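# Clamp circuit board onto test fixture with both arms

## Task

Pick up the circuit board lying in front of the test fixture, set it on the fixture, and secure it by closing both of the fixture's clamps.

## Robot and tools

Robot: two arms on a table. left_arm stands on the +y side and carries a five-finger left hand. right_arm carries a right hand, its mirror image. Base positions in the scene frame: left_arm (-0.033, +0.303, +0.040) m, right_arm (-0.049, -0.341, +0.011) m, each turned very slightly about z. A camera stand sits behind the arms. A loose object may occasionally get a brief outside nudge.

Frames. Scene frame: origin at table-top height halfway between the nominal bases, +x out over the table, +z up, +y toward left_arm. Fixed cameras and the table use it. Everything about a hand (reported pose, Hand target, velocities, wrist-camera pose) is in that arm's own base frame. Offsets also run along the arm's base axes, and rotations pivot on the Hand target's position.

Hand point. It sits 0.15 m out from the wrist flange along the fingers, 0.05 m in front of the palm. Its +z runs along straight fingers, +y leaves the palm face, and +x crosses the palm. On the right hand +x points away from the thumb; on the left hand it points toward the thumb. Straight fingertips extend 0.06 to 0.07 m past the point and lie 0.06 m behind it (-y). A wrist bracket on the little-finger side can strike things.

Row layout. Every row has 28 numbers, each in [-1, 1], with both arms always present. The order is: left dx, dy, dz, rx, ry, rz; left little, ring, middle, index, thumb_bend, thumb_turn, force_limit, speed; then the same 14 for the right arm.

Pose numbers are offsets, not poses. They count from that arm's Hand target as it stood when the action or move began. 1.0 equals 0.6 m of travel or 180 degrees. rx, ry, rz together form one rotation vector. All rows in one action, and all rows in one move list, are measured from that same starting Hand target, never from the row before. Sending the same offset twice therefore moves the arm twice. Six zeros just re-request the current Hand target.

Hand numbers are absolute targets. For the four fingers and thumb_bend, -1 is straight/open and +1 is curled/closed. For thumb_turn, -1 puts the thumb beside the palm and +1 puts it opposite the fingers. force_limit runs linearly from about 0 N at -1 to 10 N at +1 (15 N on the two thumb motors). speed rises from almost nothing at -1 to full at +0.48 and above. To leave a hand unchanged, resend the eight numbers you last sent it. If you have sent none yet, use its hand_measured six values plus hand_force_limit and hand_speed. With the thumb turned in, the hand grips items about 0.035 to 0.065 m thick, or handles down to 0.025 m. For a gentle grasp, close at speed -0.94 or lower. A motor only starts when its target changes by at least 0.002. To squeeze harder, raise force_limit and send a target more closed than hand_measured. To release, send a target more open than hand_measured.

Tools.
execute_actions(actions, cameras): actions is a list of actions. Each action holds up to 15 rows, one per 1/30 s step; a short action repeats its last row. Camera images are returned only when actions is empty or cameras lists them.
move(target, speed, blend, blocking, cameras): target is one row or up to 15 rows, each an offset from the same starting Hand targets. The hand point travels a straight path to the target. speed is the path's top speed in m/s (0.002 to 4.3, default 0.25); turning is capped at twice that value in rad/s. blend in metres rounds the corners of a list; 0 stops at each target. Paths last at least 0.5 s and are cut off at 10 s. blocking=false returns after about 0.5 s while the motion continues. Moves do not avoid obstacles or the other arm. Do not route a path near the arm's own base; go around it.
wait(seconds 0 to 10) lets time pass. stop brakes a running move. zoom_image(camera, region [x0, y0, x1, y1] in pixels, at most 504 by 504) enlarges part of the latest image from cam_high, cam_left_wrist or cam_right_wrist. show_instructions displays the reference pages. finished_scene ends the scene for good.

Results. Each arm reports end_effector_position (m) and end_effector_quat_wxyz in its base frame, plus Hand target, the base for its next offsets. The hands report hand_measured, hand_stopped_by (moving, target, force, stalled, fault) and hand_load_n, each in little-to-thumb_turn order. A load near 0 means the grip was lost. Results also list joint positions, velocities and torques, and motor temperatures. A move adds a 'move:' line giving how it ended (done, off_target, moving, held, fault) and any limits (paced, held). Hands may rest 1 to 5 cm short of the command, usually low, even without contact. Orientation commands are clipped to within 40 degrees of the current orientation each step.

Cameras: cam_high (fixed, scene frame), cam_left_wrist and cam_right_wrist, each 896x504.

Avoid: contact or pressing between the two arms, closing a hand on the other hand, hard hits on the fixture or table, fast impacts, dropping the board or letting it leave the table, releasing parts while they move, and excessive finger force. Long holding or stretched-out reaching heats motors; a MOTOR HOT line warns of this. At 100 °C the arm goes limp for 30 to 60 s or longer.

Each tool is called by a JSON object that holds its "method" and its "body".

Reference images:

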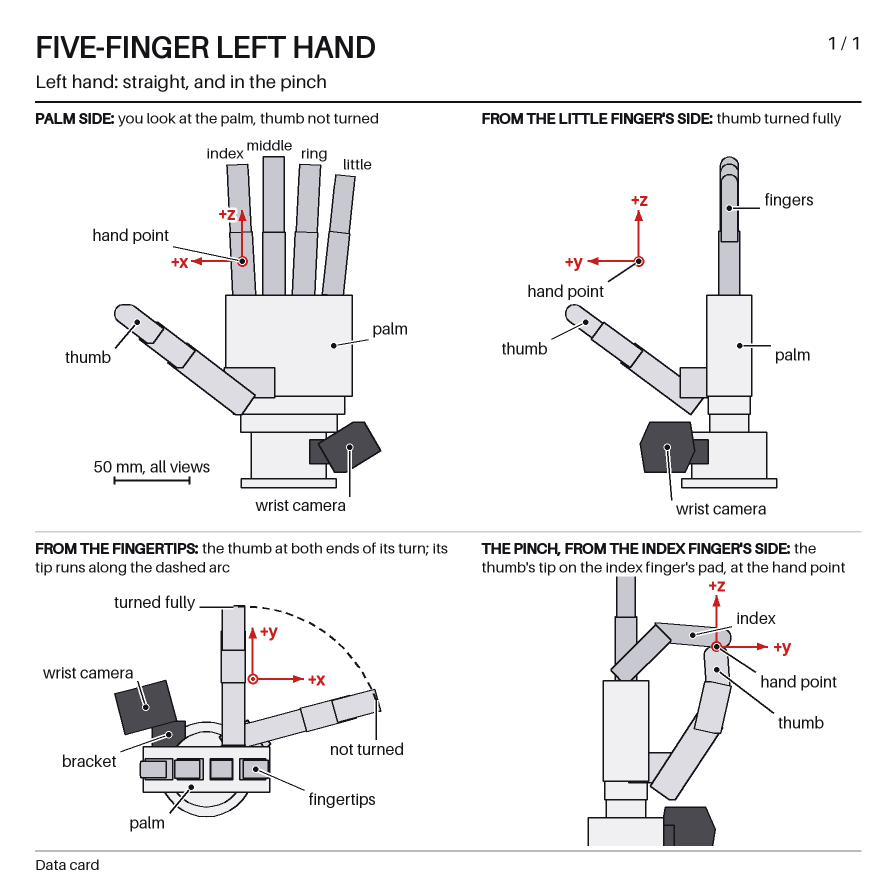

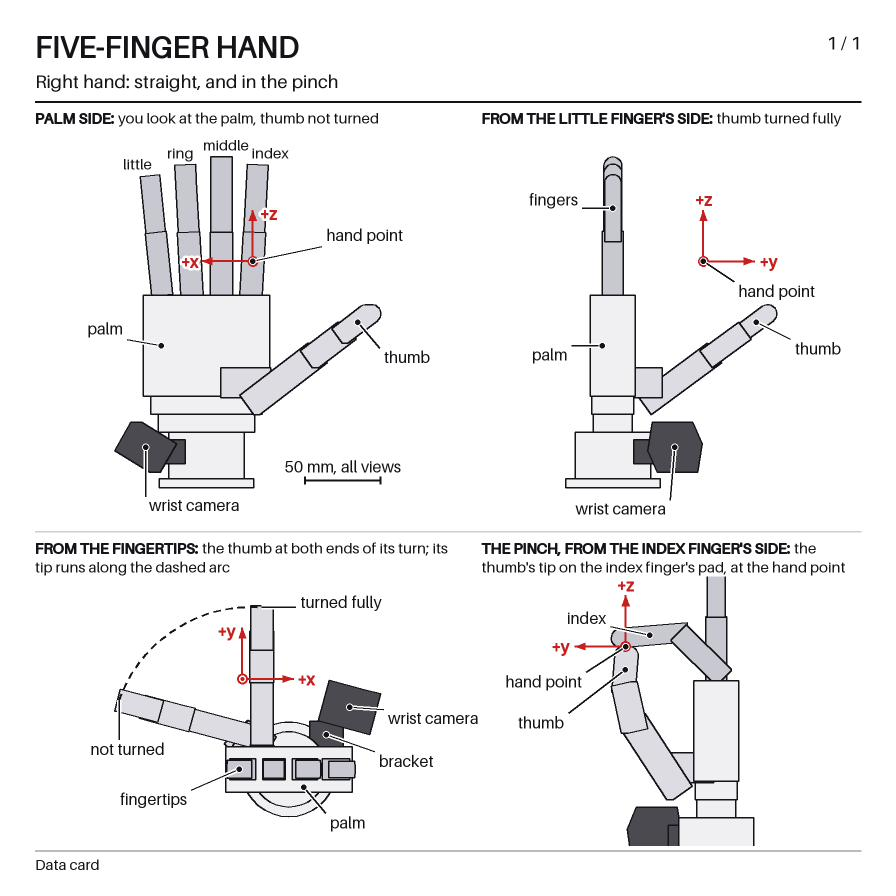

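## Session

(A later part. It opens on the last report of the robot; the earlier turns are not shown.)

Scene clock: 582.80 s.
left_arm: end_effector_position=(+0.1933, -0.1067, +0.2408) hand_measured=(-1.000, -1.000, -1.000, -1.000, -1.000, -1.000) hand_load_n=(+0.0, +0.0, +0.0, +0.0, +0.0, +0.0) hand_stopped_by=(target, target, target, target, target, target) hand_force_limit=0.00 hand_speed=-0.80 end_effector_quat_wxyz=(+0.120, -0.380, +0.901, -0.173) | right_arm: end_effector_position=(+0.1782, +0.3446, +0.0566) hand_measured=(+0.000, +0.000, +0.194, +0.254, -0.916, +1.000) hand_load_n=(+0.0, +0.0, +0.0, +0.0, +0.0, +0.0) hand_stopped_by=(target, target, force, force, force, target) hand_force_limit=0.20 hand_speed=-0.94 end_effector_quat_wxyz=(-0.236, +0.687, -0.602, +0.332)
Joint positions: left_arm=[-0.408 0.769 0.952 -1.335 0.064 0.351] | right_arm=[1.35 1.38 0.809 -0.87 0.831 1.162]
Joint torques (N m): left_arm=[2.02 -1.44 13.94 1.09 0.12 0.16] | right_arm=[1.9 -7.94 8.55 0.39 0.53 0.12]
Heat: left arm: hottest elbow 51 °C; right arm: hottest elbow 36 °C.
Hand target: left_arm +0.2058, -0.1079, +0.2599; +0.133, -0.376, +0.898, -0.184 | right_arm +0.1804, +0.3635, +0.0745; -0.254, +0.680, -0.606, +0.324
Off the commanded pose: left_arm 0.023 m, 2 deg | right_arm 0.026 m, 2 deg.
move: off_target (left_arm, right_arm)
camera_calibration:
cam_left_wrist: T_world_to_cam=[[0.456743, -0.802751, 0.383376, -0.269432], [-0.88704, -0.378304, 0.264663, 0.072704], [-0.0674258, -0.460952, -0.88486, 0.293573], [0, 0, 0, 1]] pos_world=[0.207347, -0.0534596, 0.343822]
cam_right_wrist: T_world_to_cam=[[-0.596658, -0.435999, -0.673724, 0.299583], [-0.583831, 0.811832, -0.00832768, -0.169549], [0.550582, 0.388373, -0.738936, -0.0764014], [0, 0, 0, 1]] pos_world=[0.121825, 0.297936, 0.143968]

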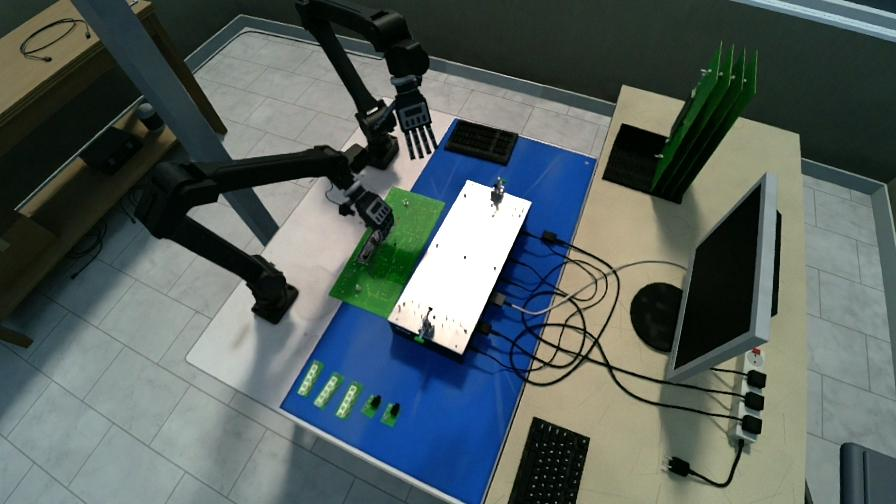

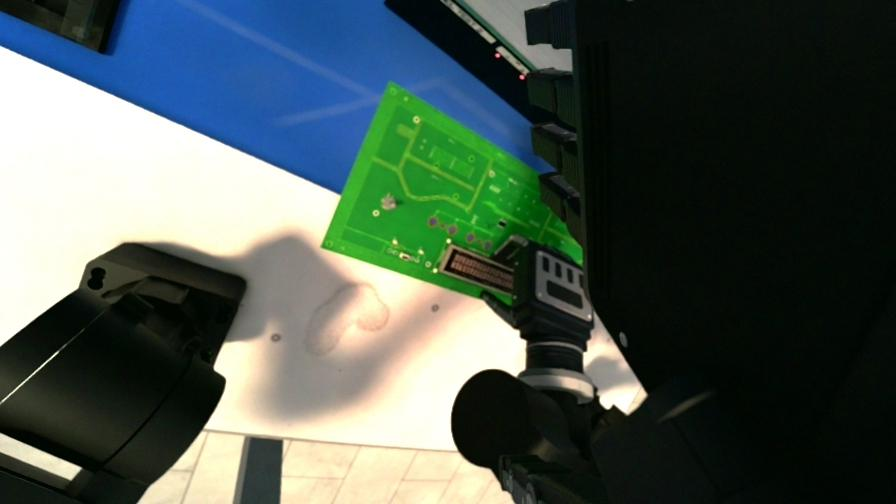

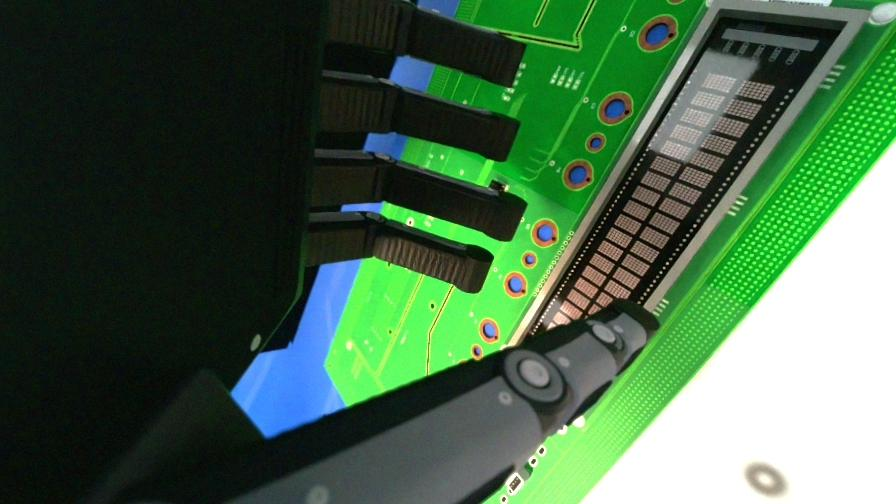

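{"method": "move", "body": {"target": [0, 0, 0, 0, 0, 0, -1, -1, -1, -1, -1, -1, 0, -0.8, 0.0, 0.0, 0.03, 0, 0, 0, 0, 0, 0.14, 0.14, -1, 1, 0.2, -0.5], "speed": 0.1, "cameras": ["all"]}}

{"method": "zoom_image", "body": {"camera": "cam_right_wrist", "region": [500, 0, 896, 396]}}

Scene clock: 633.80 s.
left_arm: end_effector_position=(+0.1933, -0.1067, +0.2408) hand_measured=(-1.000, -1.000, -1.000, -1.000, -1.000, -1.000) hand_load_n=(+0.0, +0.0, +0.0, +0.0, +0.0, +0.0) hand_stopped_by=(target, target, target, target, target, target) hand_force_limit=0.00 hand_speed=-0.80 end_effector_quat_wxyz=(+0.120, -0.380, +0.901, -0.173) | right_arm: end_effector_position=(+0.1779, +0.3430, +0.0709) hand_measured=(+0.000, +0.000, +0.140, +0.140, -1.000, +1.000) hand_load_n=(+0.0, +0.0, +0.0, +0.0, +0.0, +0.0) hand_stopped_by=(target, target, target, target, target, target) hand_force_limit=0.20 hand_speed=-0.50 end_effector_quat_wxyz=(-0.232, +0.688, -0.601, +0.334)
Joint positions: left_arm=[-0.408 0.769 0.952 -1.335 0.064 0.351] | right_arm=[1.35 1.358 0.832 -0.924 0.831 1.162]
Joint torques (N m): left_arm=[2.02 -1.44 13.94 1.06 0.12 0.16] | right_arm=[1.85 -8.23 9.05 0.39 0.53 0.11]
Motor temperatures (°C): left_arm=[23 21 52 22 21 22] | right_arm=[22 28 42 24 25 23]
Heat: left arm: hottest elbow 52 °C; right arm: hottest elbow 42 °C.
Hand target: left_arm +0.2058, -0.1079, +0.2599; +0.133, -0.376, +0.898, -0.184 | right_arm +0.1804, +0.3635, +0.0924; -0.254, +0.681, -0.606, +0.324
Off the commanded pose: left_arm 0.023 m, 2 deg | right_arm 0.030 m, 3 deg.
move: off_target (left_arm, right_arm)
camera_calibration:
cam_left_wrist: T_world_to_cam=[[0.456743, -0.802751, 0.383376, -0.269432], [-0.88704, -0.378304, 0.264663, 0.072704], [-0.0674258, -0.460952, -0.88486, 0.293573], [0, 0, 0, 1]] pos_world=[0.207347, -0.0534596, 0.343822]
cam_right_wrist: T_world_to_cam=[[-0.598005, -0.441972, -0.668619, 0.310201], [-0.583851, 0.811734, -0.0143843, -0.167895], [0.549098, 0.381772, -0.743466, -0.0621873], [0, 0, 0, 1]] pos_world=[0.121623, 0.297127, 0.158757]

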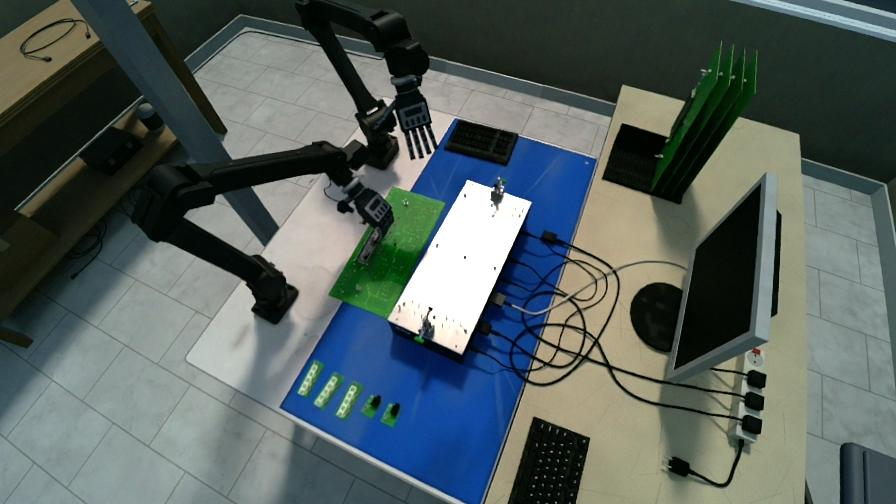

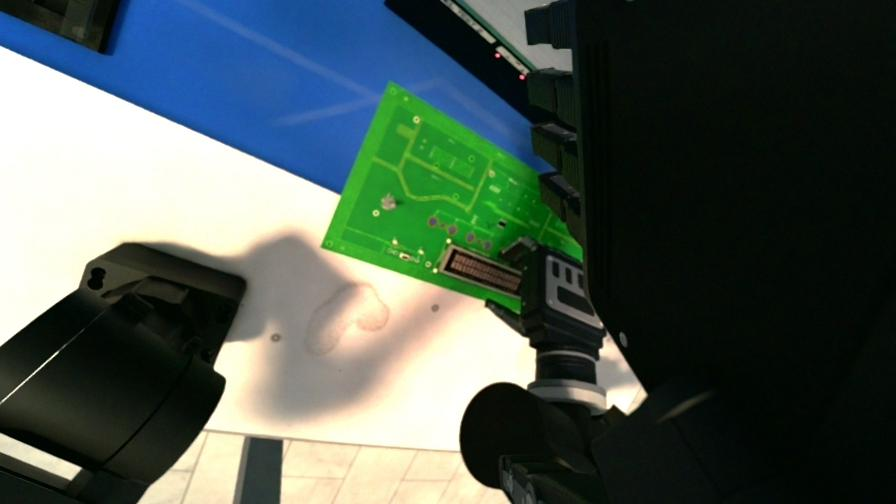

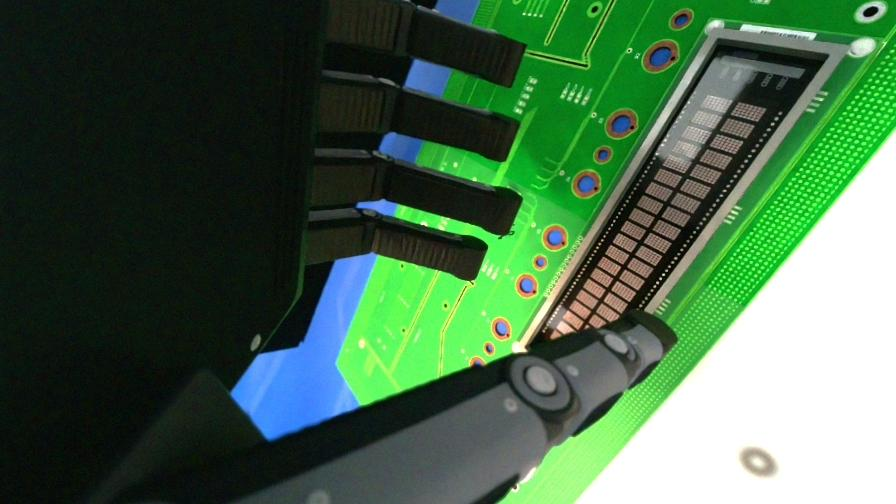

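Scaled by 1.273.

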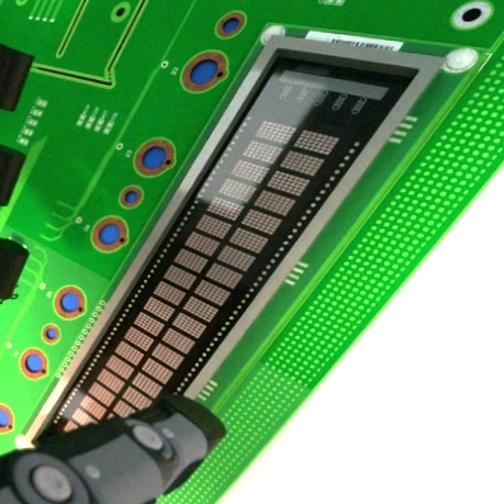

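{"method": "move", "body": {"target": [0, 0, 0, 0, 0, 0, -1, -1, -1, -1, -1, -1, 0, -0.8, -0.0083, -0.0225, -0.0873, 0, 0, 0, 0, 0, 0.12, 0.18, -1, 1, 0.2, -0.5], "speed": 0.08, "cameras": ["cam_right_wrist"]}}

{"method": "zoom_image", "body": {"camera": "cam_right_wrist", "region": [450, 50, 850, 450]}}

Scene clock: 649.40 s.
left_arm: end_effector_position=(+0.1933, -0.1067, +0.2408) hand_measured=(-1.000, -1.000, -1.000, -1.000, -1.000, -1.000) hand_load_n=(+0.0, +0.0, +0.0, +0.0, +0.0, +0.0) hand_stopped_by=(target, target, target, target, target, target) hand_force_limit=0.00 hand_speed=-0.80 end_effector_quat_wxyz=(+0.120, -0.380, +0.901, -0.173) | right_arm: end_effector_position=(+0.1771, +0.3463, +0.0402) hand_measured=(+0.000, +0.000, +0.120, +0.180, -1.000, +1.000) hand_load_n=(+0.0, +0.0, +0.0, +0.0, +0.0, +0.0) hand_stopped_by=(target, target, target, target, target, target) hand_force_limit=0.20 hand_speed=-0.50 end_effector_quat_wxyz=(-0.246, +0.683, -0.605, +0.326)
Joint positions: left_arm=[-0.408 0.769 0.952 -1.335 0.064 0.351] | right_arm=[1.354 1.398 0.771 -0.791 0.832 1.165]
Joint torques (N m): left_arm=[2.02 -1.38 13.94 1.07 0.11 0.16] | right_arm=[2.02 -7.41 5.07 1.21 0.55 0.18]
Heat: left arm: hottest elbow 52 °C; right arm: hottest elbow 42 °C.
Hand target: left_arm +0.2058, -0.1079, +0.2599; +0.133, -0.376, +0.898, -0.184 | right_arm +0.1754, +0.3499, +0.0400; -0.254, +0.680, -0.607, +0.324
Off the commanded pose: left_arm 0.023 m, 2 deg | right_arm 0.004 m, 1 deg.
move: off_target (left_arm)
camera_calibration:
cam_right_wrist: T_world_to_cam=[[-0.591845, -0.420655, -0.687582, 0.283047], [-0.585764, 0.810439, 0.00838563, -0.171647], [0.553715, 0.407723, -0.726059, -0.0963533], [0, 0, 0, 1]] pos_world=[0.120328, 0.29746, 0.126099]
Images, in order (width x height): cam_right_wrist 896x504.

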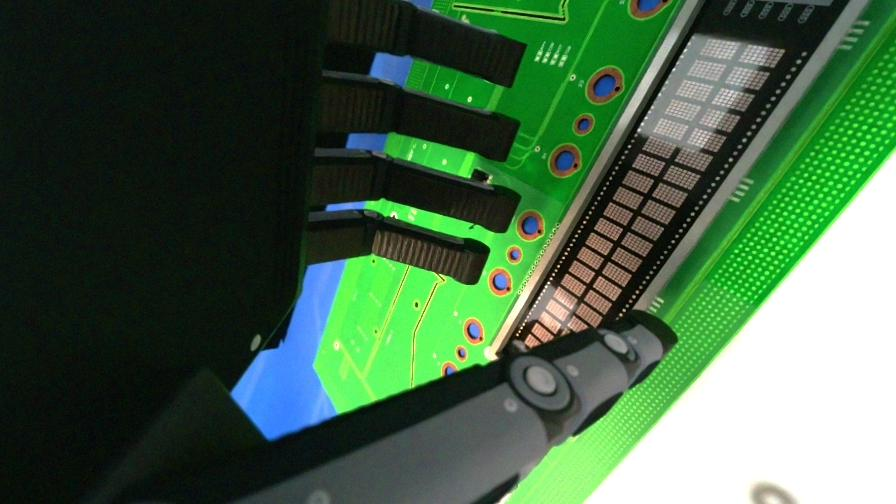

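Scaled by 1.260.

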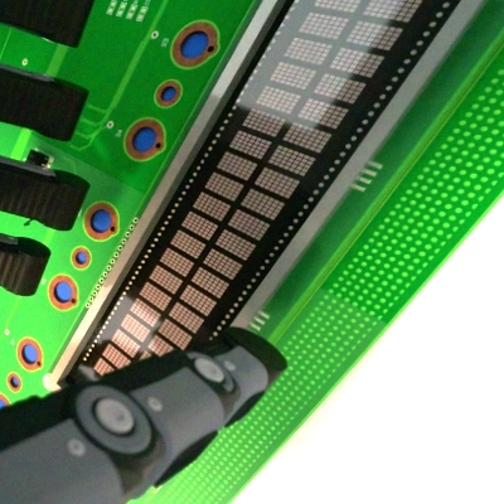

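{"method": "move", "body": {"target": [0, 0, 0, 0, 0, 0, -1, -1, -1, -1, -1, -1, 0, -0.8, -0.0065, -0.0282, -0.03, 0, 0, 0, 0, 0, 0.12, 0.18, -1, 1, 0.2, -0.5], "speed": 0.08, "cameras": ["cam_right_wrist"]}}

{"method": "zoom_image", "body": {"camera": "cam_right_wrist", "region": [450, 50, 800, 400]}}

Scene clock: 659.10 s.
left_arm: end_effector_position=(+0.1933, -0.1067, +0.2408) hand_measured=(-1.000, -1.000, -1.000, -1.000, -1.000, -1.000) hand_load_n=(+0.0, +0.0, +0.0, +0.0, +0.0, +0.0) hand_stopped_by=(target, target, target, target, target, target) hand_force_limit=0.00 hand_speed=-0.80 end_effector_quat_wxyz=(+0.120, -0.380, +0.901, -0.173) | right_arm: end_effector_position=(+0.1730, +0.3291, +0.0196) hand_measured=(+0.000, +0.000, +0.120, +0.180, -1.000, +1.000) hand_load_n=(+0.0, +0.0, +0.0, +0.0, +0.0, +0.0) hand_stopped_by=(target, target, target, target, target, target) hand_force_limit=0.20 hand_speed=-0.50 end_effector_quat_wxyz=(-0.243, +0.685, -0.604, +0.328)
Joint positions: left_arm=[-0.408 0.769 0.952 -1.335 0.064 0.351] | right_arm=[1.355 1.398 0.704 -0.732 0.832 1.166]
Joint torques (N m): left_arm=[2.08 -1.38 13.93 1.07 0.12 0.15] | right_arm=[2.02 -7.71 4.74 1.21 0.55 0.17]
Heat: left arm: hottest elbow 53 °C; right arm: hottest elbow 40 °C.
Hand target: left_arm +0.2058, -0.1079, +0.2599; +0.133, -0.376, +0.898, -0.184 | right_arm +0.1715, +0.3331, +0.0221; -0.254, +0.680, -0.607, +0.323
Off the commanded pose: left_arm 0.023 m, 2 deg | right_arm 0.005 m, 1 deg.
move: off_target (left_arm)
camera_calibration:
cam_right_wrist: T_world_to_cam=[[-0.593132, -0.425321, -0.683591, 0.260904], [-0.585507, 0.810659, 0.0036459, -0.159953], [0.552608, 0.40241, -0.729856, -0.0999436], [0, 0, 0, 1]] pos_world=[0.116327, 0.280854, 0.10599]
Images, in order (width x height): cam_right_wrist 896x504.

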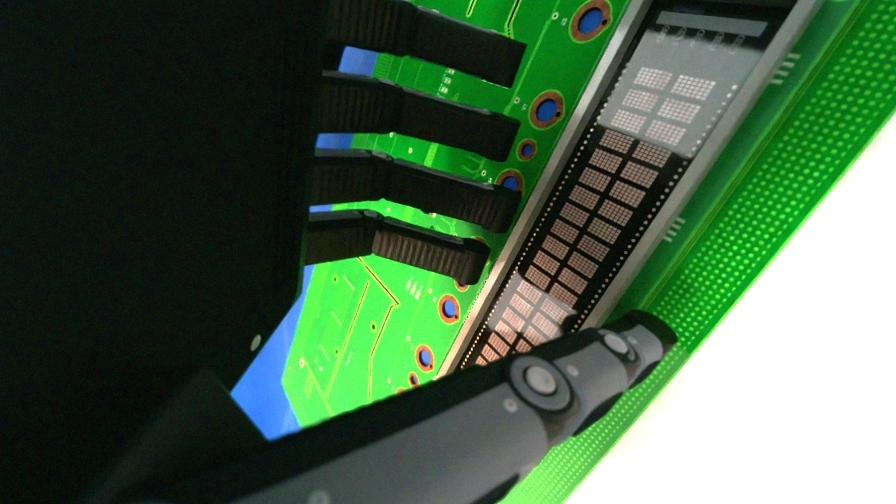

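Scaled by 1.440.

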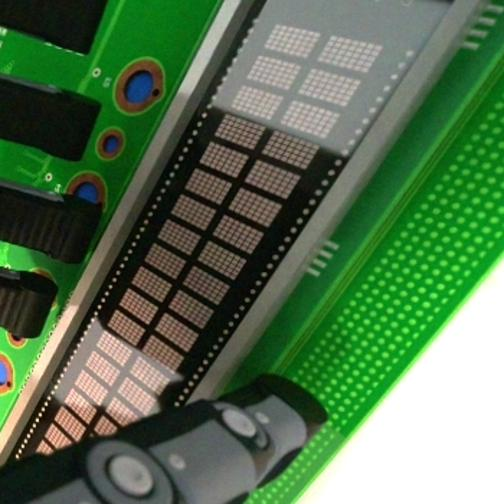

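{"method": "move", "body": {"target": [0, 0, 0, 0, 0, 0, -1, -1, -1, -1, -1, -1, 0, -0.8, 0, 0, -0.015, 0, 0, 0, 0, 0, 0.12, 0.18, -1, 1, 0.2, -0.5], "speed": 0.05, "cameras": ["cam_right_wrist"]}}

{"method": "zoom_image", "body": {"camera": "cam_right_wrist", "region": [450, 50, 800, 400]}}

Scene clock: 669.63 s.
left_arm: end_effector_position=(+0.1933, -0.1067, +0.2408) hand_measured=(-1.000, -1.000, -1.000, -1.000, -1.000, -1.000) hand_load_n=(+0.0, +0.0, +0.0, +0.0, +0.0, +0.0) hand_stopped_by=(target, target, target, target, target, target) hand_force_limit=0.00 hand_speed=-0.80 end_effector_quat_wxyz=(+0.120, -0.380, +0.901, -0.173) | right_arm: end_effector_position=(+0.1739, +0.3317, +0.0167) hand_measured=(+0.000, +0.000, +0.120, +0.180, -1.000, +1.000) hand_load_n=(+0.0, +0.0, +0.0, +0.0, +0.0, +0.5) hand_stopped_by=(target, target, target, target, target, target) hand_force_limit=0.20 hand_speed=-0.50 end_effector_quat_wxyz=(-0.250, +0.682, -0.606, +0.325)
Joint positions: left_arm=[-0.408 0.769 0.952 -1.335 0.064 0.351] | right_arm=[1.355 1.403 0.695 -0.702 0.833 1.166]
Joint torques (N m): left_arm=[2.02 -1.44 13.96 1.07 0.11 0.16] | right_arm=[2.08 -6.48 4.52 1.22 0.49 0.18]
Heat: left arm: hottest elbow 53 °C; right arm: hottest elbow 38 °C.
Hand target: left_arm +0.2058, -0.1079, +0.2599; +0.133, -0.376, +0.898, -0.184 | right_arm +0.1716, +0.3331, +0.0131; -0.254, +0.680, -0.607, +0.324
Off the commanded pose: left_arm 0.023 m, 2 deg | right_arm 0.005 m, 0 deg.
move: off_target (left_arm)
camera_calibration:
cam_right_wrist: T_world_to_cam=[[-0.589427, -0.413943, -0.693705, 0.256252], [-0.585372, 0.81065, 0.0136533, -0.161658], [0.5567, 0.414123, -0.72013, -0.108533], [0, 0, 0, 1]] pos_world=[0.116832, 0.282068, 0.101813]
Images, in order (width x height): cam_right_wrist 896x504.

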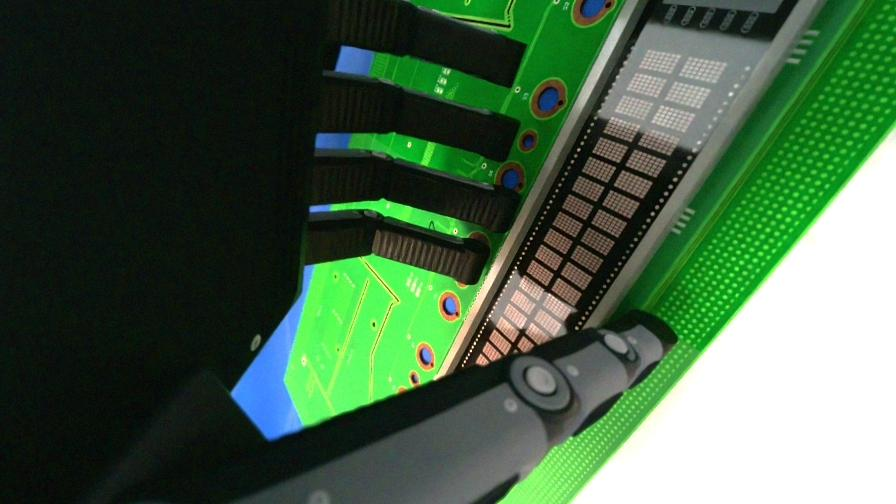

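Scaled by 1.440.

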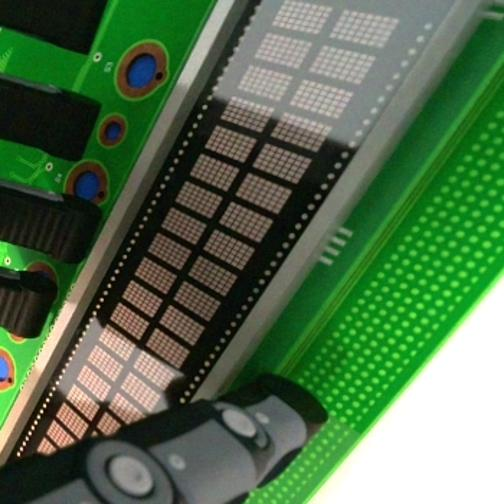

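{"method": "move", "body": {"target": [0, 0, 0, 0, 0, 0, -1, -1, -1, -1, -1, -1, 0, -0.8, 0, 0, -0.015, 0, 0, 0, 0, 0, 0.12, 0.18, -1, 1, 0.2, -0.5], "speed": 0.05, "cameras": ["cam_right_wrist"]}}

{"method": "zoom_image", "body": {"camera": "cam_right_wrist", "region": [450, 50, 800, 400]}}

Scene clock: 681.47 s.
left_arm: end_effector_position=(+0.1933, -0.1067, +0.2408) hand_measured=(-1.000, -1.000, -1.000, -1.000, -1.000, -1.000) hand_load_n=(+0.0, +0.0, +0.0, +0.0, +0.0, +0.0) hand_stopped_by=(target, target, target, target, target, target) hand_force_limit=0.00 hand_speed=-0.80 end_effector_quat_wxyz=(+0.120, -0.380, +0.901, -0.173) | right_arm: end_effector_position=(+0.1753, +0.3333, +0.0138) hand_measured=(+0.000, +0.000, +0.120, +0.180, -1.000, +1.000) hand_load_n=(+0.0, +0.0, -4.0, +0.0, +0.5, -0.5) hand_stopped_by=(target, target, target, target, target, target) hand_force_limit=0.20 hand_speed=-0.50 end_effector_quat_wxyz=(-0.255, +0.679, -0.606, +0.326)
Joint positions: left_arm=[-0.408 0.769 0.952 -1.335 0.064 0.351] | right_arm=[1.356 1.411 0.69 -0.68 0.84 1.166]
Joint torques (N m): left_arm=[2.02 -1.38 13.94 1.1 0.12 0.16] | right_arm=[1.96 -5.54 4.11 1.52 0.23 0.17]
Motor temperatures (°C): left_arm=[23 21 53 21 21 22] | right_arm=[22 27 37 24 25 23]
Heat: left arm: hottest elbow 53 °C; right arm: hottest elbow 37 °C.
Hand target: left_arm +0.2058, -0.1079, +0.2599; +0.133, -0.376, +0.898, -0.184 | right_arm +0.1716, +0.3330, +0.0041; -0.254, +0.680, -0.607, +0.324
Off the commanded pose: left_arm 0.023 m, 2 deg | right_arm 0.010 m, 0 deg.
move: off_target (left_arm)
camera_calibration:
cam_right_wrist: T_world_to_cam=[[-0.583748, -0.408983, -0.701407, 0.253225], [-0.585142, 0.810806, 0.0142128, -0.162195], [0.562892, 0.418719, -0.71262, -0.114635], [0, 0, 0, 1]] pos_world=[0.11744, 0.283074, 0.0982279]
Images, in order (width x height): cam_right_wrist 896x504.

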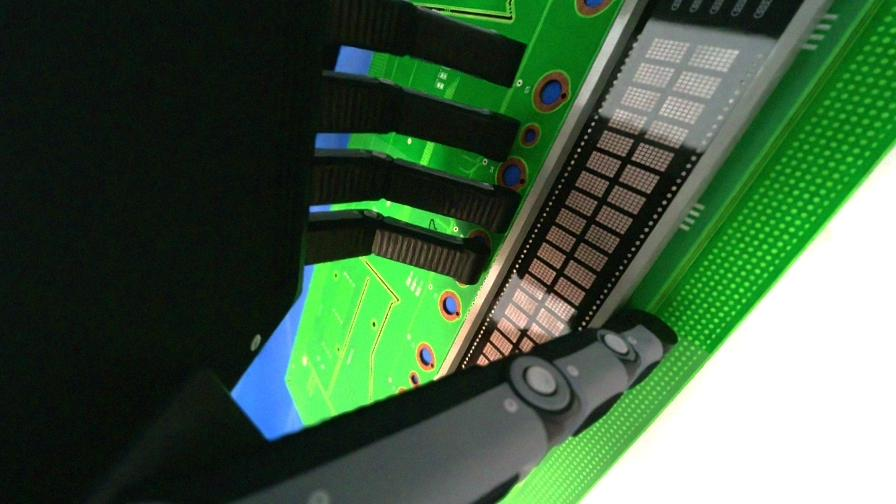

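Scaled by 1.440.

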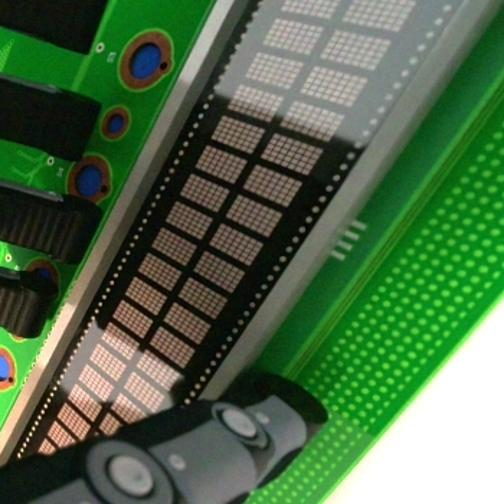

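{"method": "move", "body": {"target": [0, 0, 0, 0, 0, 0, -1, -1, -1, -1, -1, -1, 0, -0.8, 0, 0, 0, 0, 0, 0, 0, 0, 0.4, 0.4, -0.3, 1, -0.1, -0.92], "speed": 0.05, "cameras": ["cam_right_wrist"]}}

{"method": "zoom_image", "body": {"camera": "cam_right_wrist", "region": [450, 50, 800, 400]}}

Scene clock: 686.50 s.
left_arm: end_effector_position=(+0.1933, -0.1067, +0.2408) hand_measured=(-1.000, -1.000, -1.000, -1.000, -1.000, -1.000) hand_load_n=(+0.0, +0.0, +0.0, +0.0, +0.0, +0.0) hand_stopped_by=(target, target, target, target, target, target) hand_force_limit=0.00 hand_speed=-0.80 end_effector_quat_wxyz=(+0.120, -0.380, +0.901, -0.173) | right_arm: end_effector_position=(+0.1757, +0.3340, +0.0140) hand_measured=(+0.000, +0.000, +0.140, +0.290, -0.954, +1.000) hand_load_n=(+0.0, +0.0, +2.0, +6.0, +8.5, -1.5) hand_stopped_by=(target, target, force, force, force, target) hand_force_limit=-0.10 hand_speed=-0.92 end_effector_quat_wxyz=(-0.257, +0.678, -0.606, +0.326)
Joint positions: left_arm=[-0.408 0.769 0.952 -1.335 0.064 0.351] | right_arm=[1.356 1.411 0.69 -0.677 0.842 1.166]
Joint torques (N m): left_arm=[2.02 -1.44 13.96 1.09 0.12 0.16] | right_arm=[1.96 -5.6 4.12 1.43 0.17 0.18]
Heat: left arm: hottest elbow 53 °C; right arm: hottest elbow 36 °C.
Hand target: left_arm +0.2058, -0.1079, +0.2599; +0.133, -0.376, +0.898, -0.184 | right_arm +0.1717, +0.3331, +0.0042; -0.254, +0.680, -0.607, +0.324
Off the commanded pose: left_arm 0.023 m, 2 deg | right_arm 0.011 m, 0 deg.
move: off_target (left_arm, right_arm)
camera_calibration:
cam_right_wrist: T_world_to_cam=[[-0.582336, -0.406959, -0.703754, 0.252972], [-0.584957, 0.810924, 0.0151024, -0.162625], [0.564545, 0.42046, -0.710284, -0.115944], [0, 0, 0, 1]] pos_world=[0.117642, 0.283576, 0.0981328]
Images, in order (width x height): cam_right_wrist 896x504.

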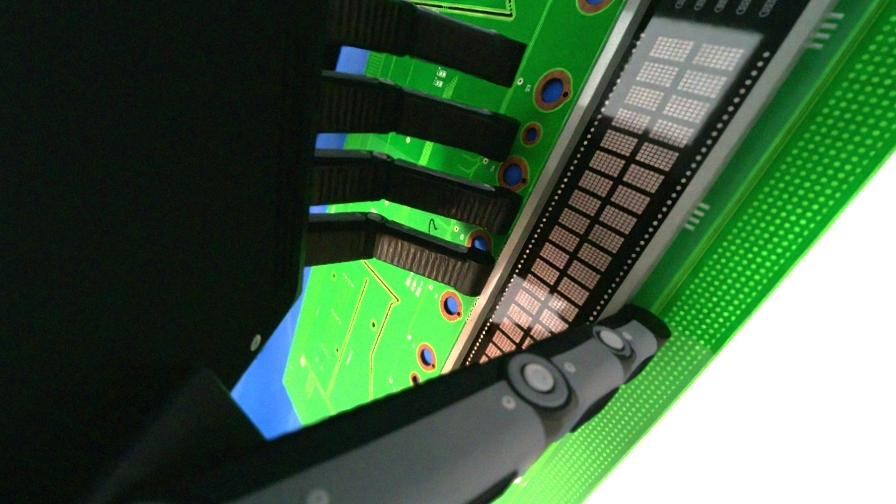

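Scaled by 1.440.

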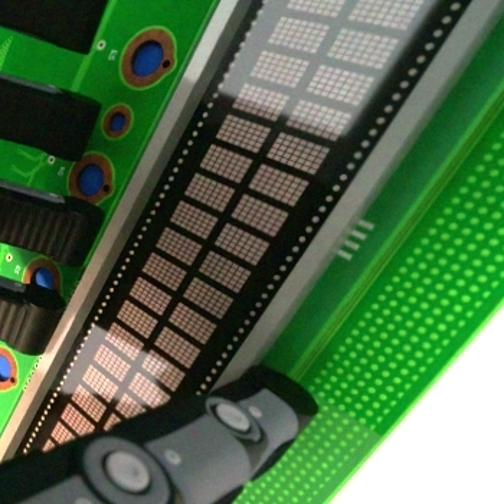

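{"method": "move", "body": {"target": [[0, 0, 0, 0, 0, 0, -1, -1, -1, -1, -1, -1, 0, -0.8, 0, 0, 0, 0, 0, 0, 0, 0, 0.1, 0.1, -1, 1, 0.2, -0.5],[0, 0, 0, 0, 0, 0, -1, -1, -1, -1, -1, -1, 0, -0.8, 0, 0, 0.09, 0, 0, 0, 0, 0, 0.1, 0.1, -1, 1, 0.2, -0.5],[0, 0, 0, 0, 0, 0, -1, -1, -1, -1, -1, -1, 0, -0.8, 0, 0, 0.09, 0, 0, 0, -0.2, -0.2, -0.1, -0.1, -0.6, 1, 0.2, -0.5]], "speed": 0.1, "cameras": ["cam_right_wrist", "cam_left_wrist"]}}

{"method": "zoom_image", "body": {"camera": "cam_right_wrist", "region": [300, 0, 800, 500]}}

Scene clock: 709.73 s.
left_arm: end_effector_position=(+0.1933, -0.1067, +0.2408) hand_measured=(-1.000, -1.000, -1.000, -1.000, -1.000, -1.000) hand_load_n=(+0.0, +0.0, +0.0, +0.0, +0.0, +0.0) hand_stopped_by=(target, target, target, target, target, target) hand_force_limit=0.00 hand_speed=-0.80 end_effector_quat_wxyz=(+0.120, -0.380, +0.901, -0.173) | right_arm: end_effector_position=(+0.1695, +0.3119, +0.0404) hand_measured=(-0.200, -0.200, -0.100, -0.100, -0.600, +1.000) hand_load_n=(+0.0, +0.0, +0.0, +0.0, +0.0, +0.0) hand_stopped_by=(target, target, target, target, target, target) hand_force_limit=0.20 hand_speed=-0.50 end_effector_quat_wxyz=(-0.235, +0.687, -0.600, +0.336)
Joint positions: left_arm=[-0.408 0.769 0.952 -1.335 0.064 0.351] | right_arm=[1.358 1.324 0.703 -0.83 0.838 1.168]
Joint torques (N m): left_arm=[2.02 -1.44 13.94 1.07 0.12 0.16] | right_arm=[1.73 -6.83 8.54 0.39 0.31 0.15]
Heat: left arm: hottest elbow 54 °C; right arm: hottest elbow 35 °C.
Hand target: left_arm +0.2058, -0.1079, +0.2599; +0.133, -0.376, +0.898, -0.184 | right_arm +0.1716, +0.3330, +0.0580; -0.254, +0.680, -0.607, +0.324
Off the commanded pose: left_arm 0.023 m, 2 deg | right_arm 0.028 m, 3 deg.
move: off_target (left_arm, right_arm); target 3's new numbers were sent with right_arm's hand 0.028 m and 3 deg from that target
camera_calibration:
cam_left_wrist: T_world_to_cam=[[0.456743, -0.802751, 0.383376, -0.269432], [-0.88704, -0.378304, 0.264663, 0.072704], [-0.0674258, -0.460952, -0.88486, 0.293573], [0, 0, 0, 1]] pos_world=[0.207347, -0.0534596, 0.343822]
cam_right_wrist: T_world_to_cam=[[-0.592191, -0.442376, -0.673508, 0.270487], [-0.585988, 0.810144, -0.0168849, -0.147007], [0.553108, 0.384669, -0.738987, -0.070133], [0, 0, 0, 1]] pos_world=[0.112827, 0.265732, 0.127866]
Images, in order (width x height): cam_left_wrist 896x504, cam_right_wrist 896x504.

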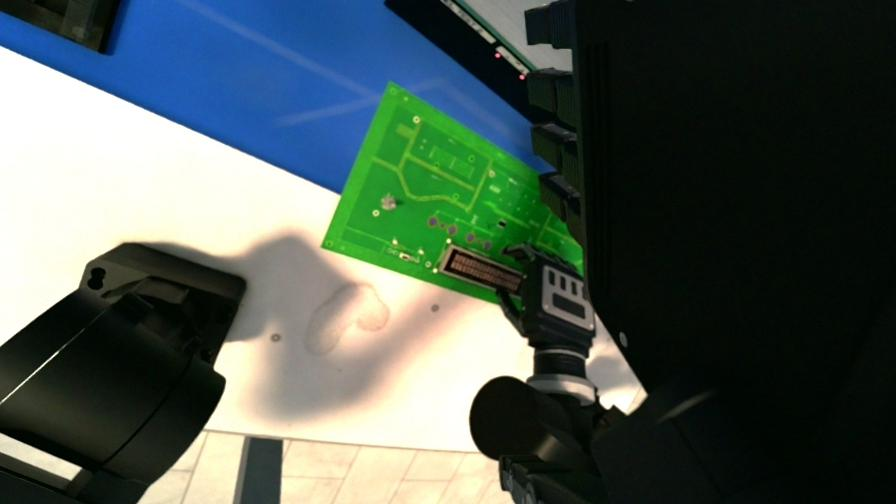

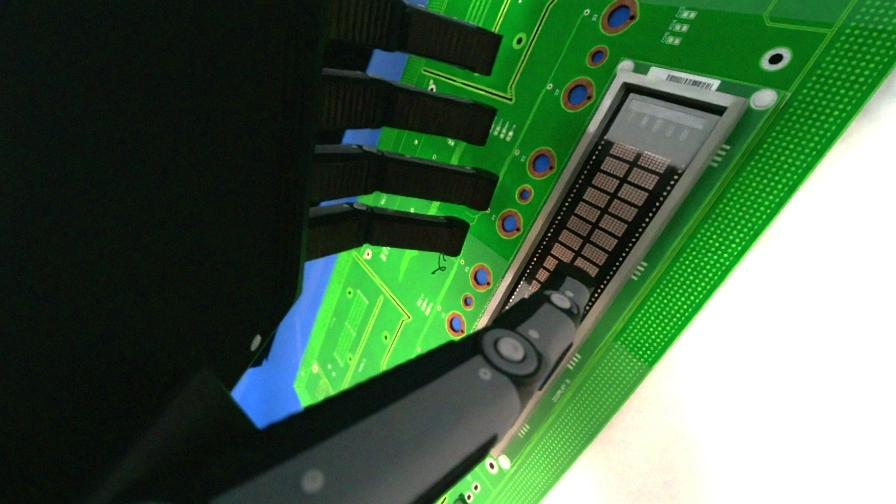

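Scaled by 1.008.

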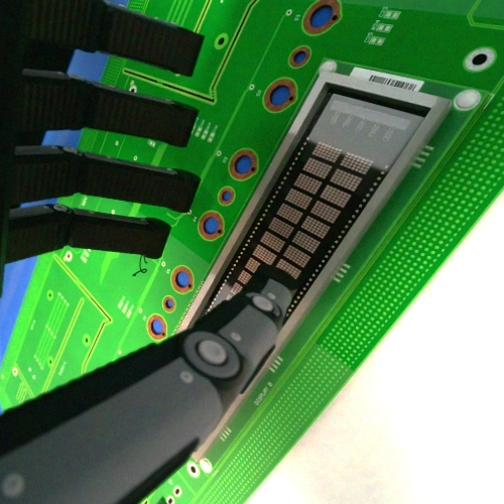

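{"method": "move", "body": {"target": [0, 0, 0, 0, 0, 0, -1, -1, -1, -1, -1, -1, 0, -0.8, -0.0327, 0.0117, 0.0, 0.0037, -0.049, 0.0083, -0.3, -0.3, -0.24, -0.24, -0.62, 1, 0.2, -0.5], "speed": 0.1, "cameras": ["cam_right_wrist", "cam_left_wrist"]}}

{"method": "zoom_image", "body": {"camera": "cam_right_wrist", "region": [400, 0, 896, 496]}}

Scene clock: 742.47 s.
left_arm: end_effector_position=(+0.1933, -0.1067, +0.2408) hand_measured=(-1.000, -1.000, -1.000, -1.000, -1.000, -1.000) hand_load_n=(+0.0, +0.0, +0.0, +0.0, +0.0, +0.0) hand_stopped_by=(target, target, target, target, target, target) hand_force_limit=0.00 hand_speed=-0.80 end_effector_quat_wxyz=(+0.120, -0.380, +0.901, -0.173) | right_arm: end_effector_position=(+0.1518, +0.3287, +0.0501) hand_measured=(-0.300, -0.300, -0.240, -0.240, -0.620, +1.000) hand_load_n=(+0.0, +0.0, +0.0, +0.0, +0.0, +0.0) hand_stopped_by=(target, target, target, target, target, target) hand_force_limit=0.20 hand_speed=-0.50 end_effector_quat_wxyz=(-0.299, +0.665, -0.574, +0.372)
Joint positions: left_arm=[-0.408 0.769 0.952 -1.335 0.064 0.351] | right_arm=[1.498 1.352 0.703 -0.862 0.995 1.319]
Joint torques (N m): left_arm=[1.96 -1.44 13.93 1.09 0.12 0.15] | right_arm=[1.61 -6.01 7.04 0.27 0.66 0.18]
Heat: left arm: hottest elbow 54 °C; right arm: hottest elbow 40 °C.
Hand target: left_arm +0.2058, -0.1079, +0.2599; +0.133, -0.376, +0.898, -0.184 | right_arm +0.1520, +0.3400, +0.0580; -0.308, +0.660, -0.578, +0.368
Off the commanded pose: left_arm 0.023 m, 2 deg | right_arm 0.014 m, 1 deg.
move: off_target (left_arm, right_arm)
camera_calibration:
cam_left_wrist: T_world_to_cam=[[0.456743, -0.802751, 0.383376, -0.269432], [-0.88704, -0.378304, 0.264663, 0.072704], [-0.0674258, -0.460952, -0.88486, 0.293573], [0, 0, 0, 1]] pos_world=[0.207347, -0.0534596, 0.343822]
cam_right_wrist: T_world_to_cam=[[-0.46528, -0.432782, -0.772149, 0.256484], [-0.605955, 0.791611, -0.0785544, -0.158636], [0.645239, 0.431338, -0.630567, -0.094399], [0, 0, 0, 1]] pos_world=[0.0841205, 0.277297, 0.126057]
Images, in order (width x height): cam_left_wrist 896x504, cam_right_wrist 896x504.

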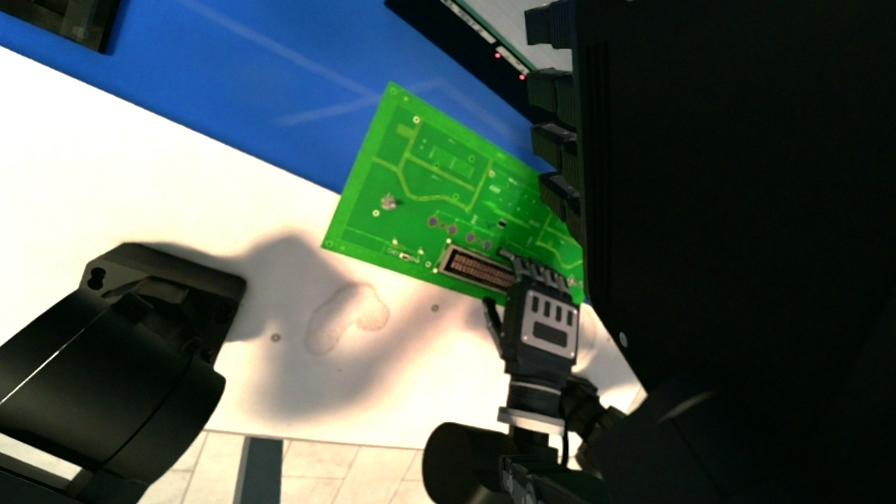

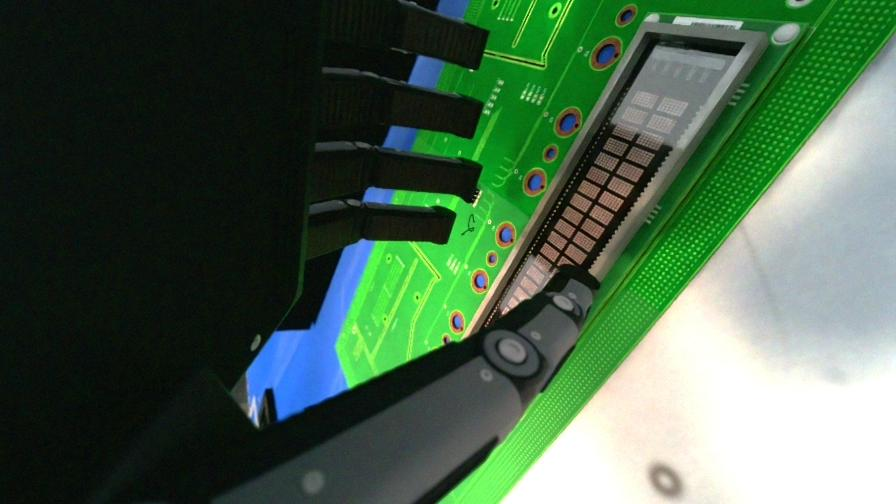

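Scaled by 1.016.

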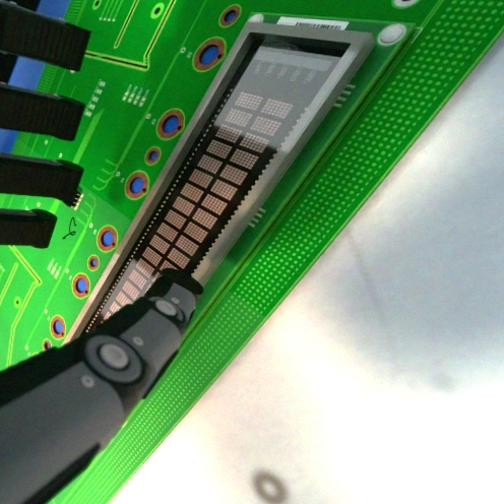

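{"method": "move", "body": {"target": [0, 0, 0, 0, 0, 0, -1, -1, -1, -1, -1, -1, 0, -0.8, -0.0025, -0.007, -0.0592, 0, 0, 0, -0.3, -0.3, -0.24, -0.24, -0.62, 1, 0.2, -0.5], "speed": 0.08, "cameras": ["cam_right_wrist"]}}

{"method": "zoom_image", "body": {"camera": "cam_right_wrist", "region": [400, 100, 750, 450]}}

Scene clock: 759.07 s.
left_arm: end_effector_position=(+0.1933, -0.1067, +0.2408) hand_measured=(-1.000, -1.000, -1.000, -1.000, -1.000, -1.000) hand_load_n=(+0.0, +0.0, +0.0, +0.0, +0.0, +0.0) hand_stopped_by=(target, target, target, target, target, target) hand_force_limit=0.00 hand_speed=-0.80 end_effector_quat_wxyz=(+0.120, -0.380, +0.901, -0.173) | right_arm: end_effector_position=(+0.1521, +0.3330, +0.0227) hand_measured=(-0.300, -0.300, -0.240, -0.240, -0.620, +1.000) hand_load_n=(+0.0, +0.0, +0.0, +0.0, +0.0, +0.0) hand_stopped_by=(target, target, target, target, target, target) hand_force_limit=0.20 hand_speed=-0.50 end_effector_quat_wxyz=(-0.300, +0.663, -0.576, +0.372)
Joint positions: left_arm=[-0.408 0.769 0.952 -1.335 0.064 0.351] | right_arm=[1.498 1.423 0.679 -0.769 0.995 1.327]
Joint torques (N m): left_arm=[2.02 -1.44 13.94 1.09 0.12 0.16] | right_arm=[1.9 -6.83 4.44 1.02 0.65 0.17]
Heat: left arm: hottest elbow 54 °C; right arm: hottest elbow 40 °C.
Hand target: left_arm +0.2058, -0.1079, +0.2599; +0.133, -0.376, +0.898, -0.184 | right_arm +0.1505, +0.3358, +0.0225; -0.308, +0.660, -0.578, +0.368
Off the commanded pose: left_arm 0.023 m, 2 deg | right_arm 0.003 m, 1 deg.
move: off_target (left_arm)
camera_calibration:
cam_right_wrist: T_world_to_cam=[[-0.46659, -0.427203, -0.774462, 0.235733], [-0.602806, 0.794355, -0.0750032, -0.165459], [0.647239, 0.431855, -0.628158, -0.114292], [0, 0, 0, 1]] pos_world=[0.0842251, 0.281496, 0.098363]
Images, in order (width x height): cam_right_wrist 896x504.

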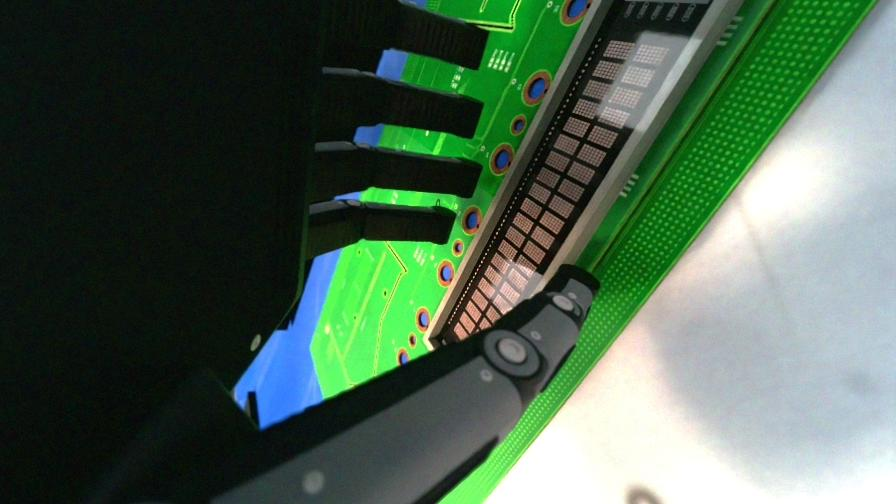

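Scaled by 1.440.

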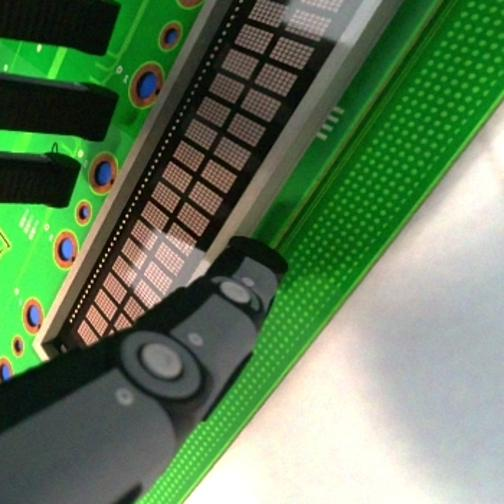

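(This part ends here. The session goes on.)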